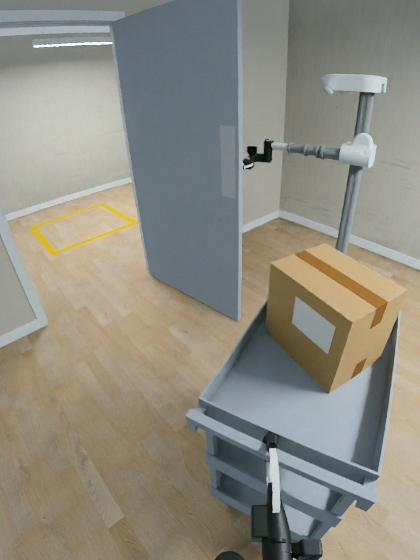

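Scene clock: 867.07 s.
move: r1 moving
r1.base_odometry: x=-2.666 y=+2.978 heading=-1.109
r1.turned_by_wheels: -0.124
r1.turned_by_imu: -0.124
r1.base_tilt: forward=-1.6 right=+1.3
r1.lidar_m: 0.41 0.49 2.22 2.06 1.68 1.66 1.86 3.02 3.55 3.78 3.07 0.39
r1.base_status: rotate_rad moving
r1.joint_positions: lift_m=+0.678 arm_m=+0.000 wrist_yaw_rad=+0.006 wrist_pitch_rad=+0.002 wrist_roll_rad=+1.568 gripper_m=-0.030
r1.joint_status: not commanded
r1.measured_speeds: translate_m=+0.000 strafe_m=+0.001 rotate_rad=-0.488 lift_m=+0.000 arm_m=+0.000 wrist_yaw_rad=+0.025 wrist_pitch_rad=+0.000 wrist_roll_rad=+0.000
r1.motor_effort: lift_m=+12(13) arm_m=-4(4) wheel_0=+11(12) wheel_1=+7(7) wheel_2=+9(9)
r1.servo_current: wrist_yaw_rad=52(65) wrist_pitch_rad=39(46) wrist_roll_rad=52(59) gripper_m=46(46)
r1.hand_pose: x=+0.4598 y=-0.0856 z=+0.8551 quat_wxyz=(+0.708, +0.706, +0.003, +0.001) (m; r1's base frame)
r1.wrist_depth_mm: - 473 462 122 178 - - / - 407 410 182 187 - - / - 445 449 - 197 - - / - - 539 - 208 - - / - - 640 - 222 - - / - - 183 182 230 1618 - / - 147 177 158 158 1499 1308
r2: as last shown
r2.turned_by_imu: +0.000
r2.base_tilt: forward=-0.6 right=+0.0
r2.lidar_m: 1.16 0.52 2.42 0.83 0.85 4.49 3.29 1.65 1.37 1.35 1.52 1.36
r2.motor_effort: lift_m=+21(21) arm_m=-6(6) wheel_0=+3(3) wheel_1=+1(1) wheel_2=+1(1)
r2.servo_current: wrist_yaw_rad=65(65) wrist_pitch_rad=46(46) wrist_roll_rad=46(59) gripper_m=98(104)
r2.contact_limits: arm_m 0.2
r2.wrist_depth_mm: - - - 163 230 216 208 / - - - 162 229 218 - / - - - 167 231 220 211 / - - - 164 234 220 212 / 960 1042 1430 166 234 221 213 / 946 1025 185 167 180 220 214 / - 122 - - 235 218 215
pictures: none
No camera images: "cameras" was empty.

Scene clock: 868.27 s.
earlier move: r1 done
r1.base_odometry: x=-2.666 y=+2.978 heading=-1.484
r1.turned_by_wheels: -0.375
r1.turned_by_imu: -0.377
r1.base_tilt: forward=-1.6 right=+1.3
r1.lidar_m: 0.34 0.33 2.24 2.25 1.87 1.66 1.68 2.06 3.53 3.54 3.41 0.46
r1.base_status: done
r1.joint_positions: lift_m=+0.678 arm_m=+0.000 wrist_yaw_rad=+0.003 wrist_pitch_rad=+0.002 wrist_roll_rad=+1.568 gripper_m=-0.030
r1.joint_status: not commanded
r1.measured_speeds: all 0
r1.motor_effort: lift_m=+13(13) arm_m=-4(4) wheel_0=+5(14) wheel_1=+3(7) wheel_2=+1(11)
r1.servo_current: wrist_yaw_rad=65(72) wrist_pitch_rad=39(52) wrist_roll_rad=59(72) gripper_m=46(52)
r1.hand_pose: x=+0.4596 y=-0.0866 z=+0.8551 quat_wxyz=(+0.708, +0.706, +0.002, +0.000) (m; r1's base frame)
r1.wrist_depth_mm: - - - - 306 314 310 / - - - - 283 1708 1205 / - - - - 265 1863 - / - - - 250 255 866 - / - 500 469 236 240 - - / - 484 469 181 229 - - / - 484 492 161 216 - -
r2.base_odometry: x=-2.323 y=-2.133 heading=-1.971
r2.turned_by_wheels: +0.000
r2.turned_by_imu: +0.000
r2.base_tilt: forward=-0.6 right=+0.0
r2.lidar_m: 1.11 0.52 2.38 0.86 0.86 4.51 3.29 1.66 1.36 1.35 1.49 1.36
r2.base_status: not commanded
r2.joint_positions: lift_m=+0.930 arm_m=+0.265 wrist_yaw_rad=+1.740 wrist_pitch_rad=+0.003 wrist_roll_rad=+0.002 gripper_m=-0.029
r2.joint_status: not commanded
r2.measured_speeds: all 0
r2.motor_effort: lift_m=+21(21) arm_m=-6(6) wheel_0=+3(4) wheel_1=+1(1) wheel_2=+1(1)
r2.servo_current: wrist_yaw_rad=65(72) wrist_pitch_rad=39(46) wrist_roll_rad=33(59) gripper_m=104(104)
r2.contact_limits: arm_m 0.2
r2.hand_pose: x=+0.4737 y=+0.2990 z=+1.1070 quat_wxyz=(+0.645, -0.001, +0.002, +0.764) (m; r2's base frame)
r2.wrist_depth_mm: - - - 163 229 216 208 / - - - 163 229 218 - / - - - 166 232 219 211 / - - - 164 234 220 211 / 960 1138 - 166 235 222 213 / 991 1098 185 167 180 221 214 / 1499 139 - - 235 219 215
wait: 1.20 of 5 s (r1 has come to rest)
pictures: r1_head_camera, r1_wrist_camera
Images, in order (width x height): r1_head_camera 420x560, r1_wrist_camera 616x392.

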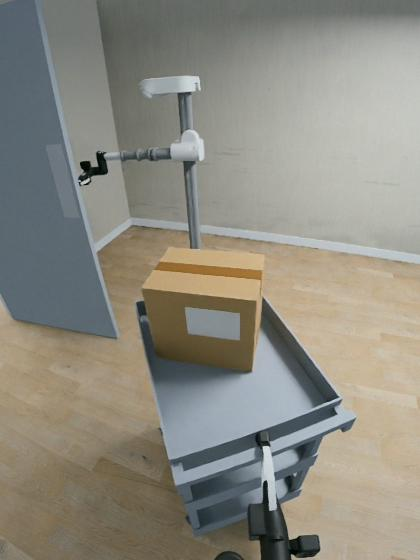

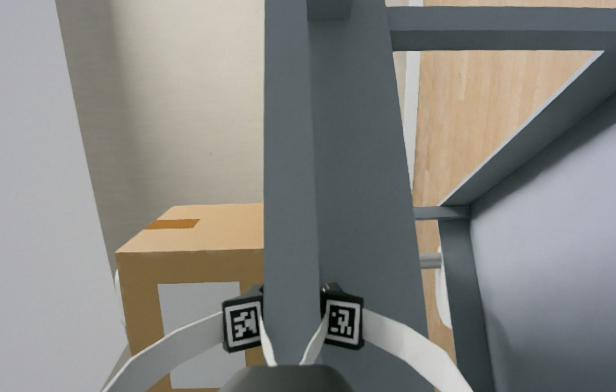

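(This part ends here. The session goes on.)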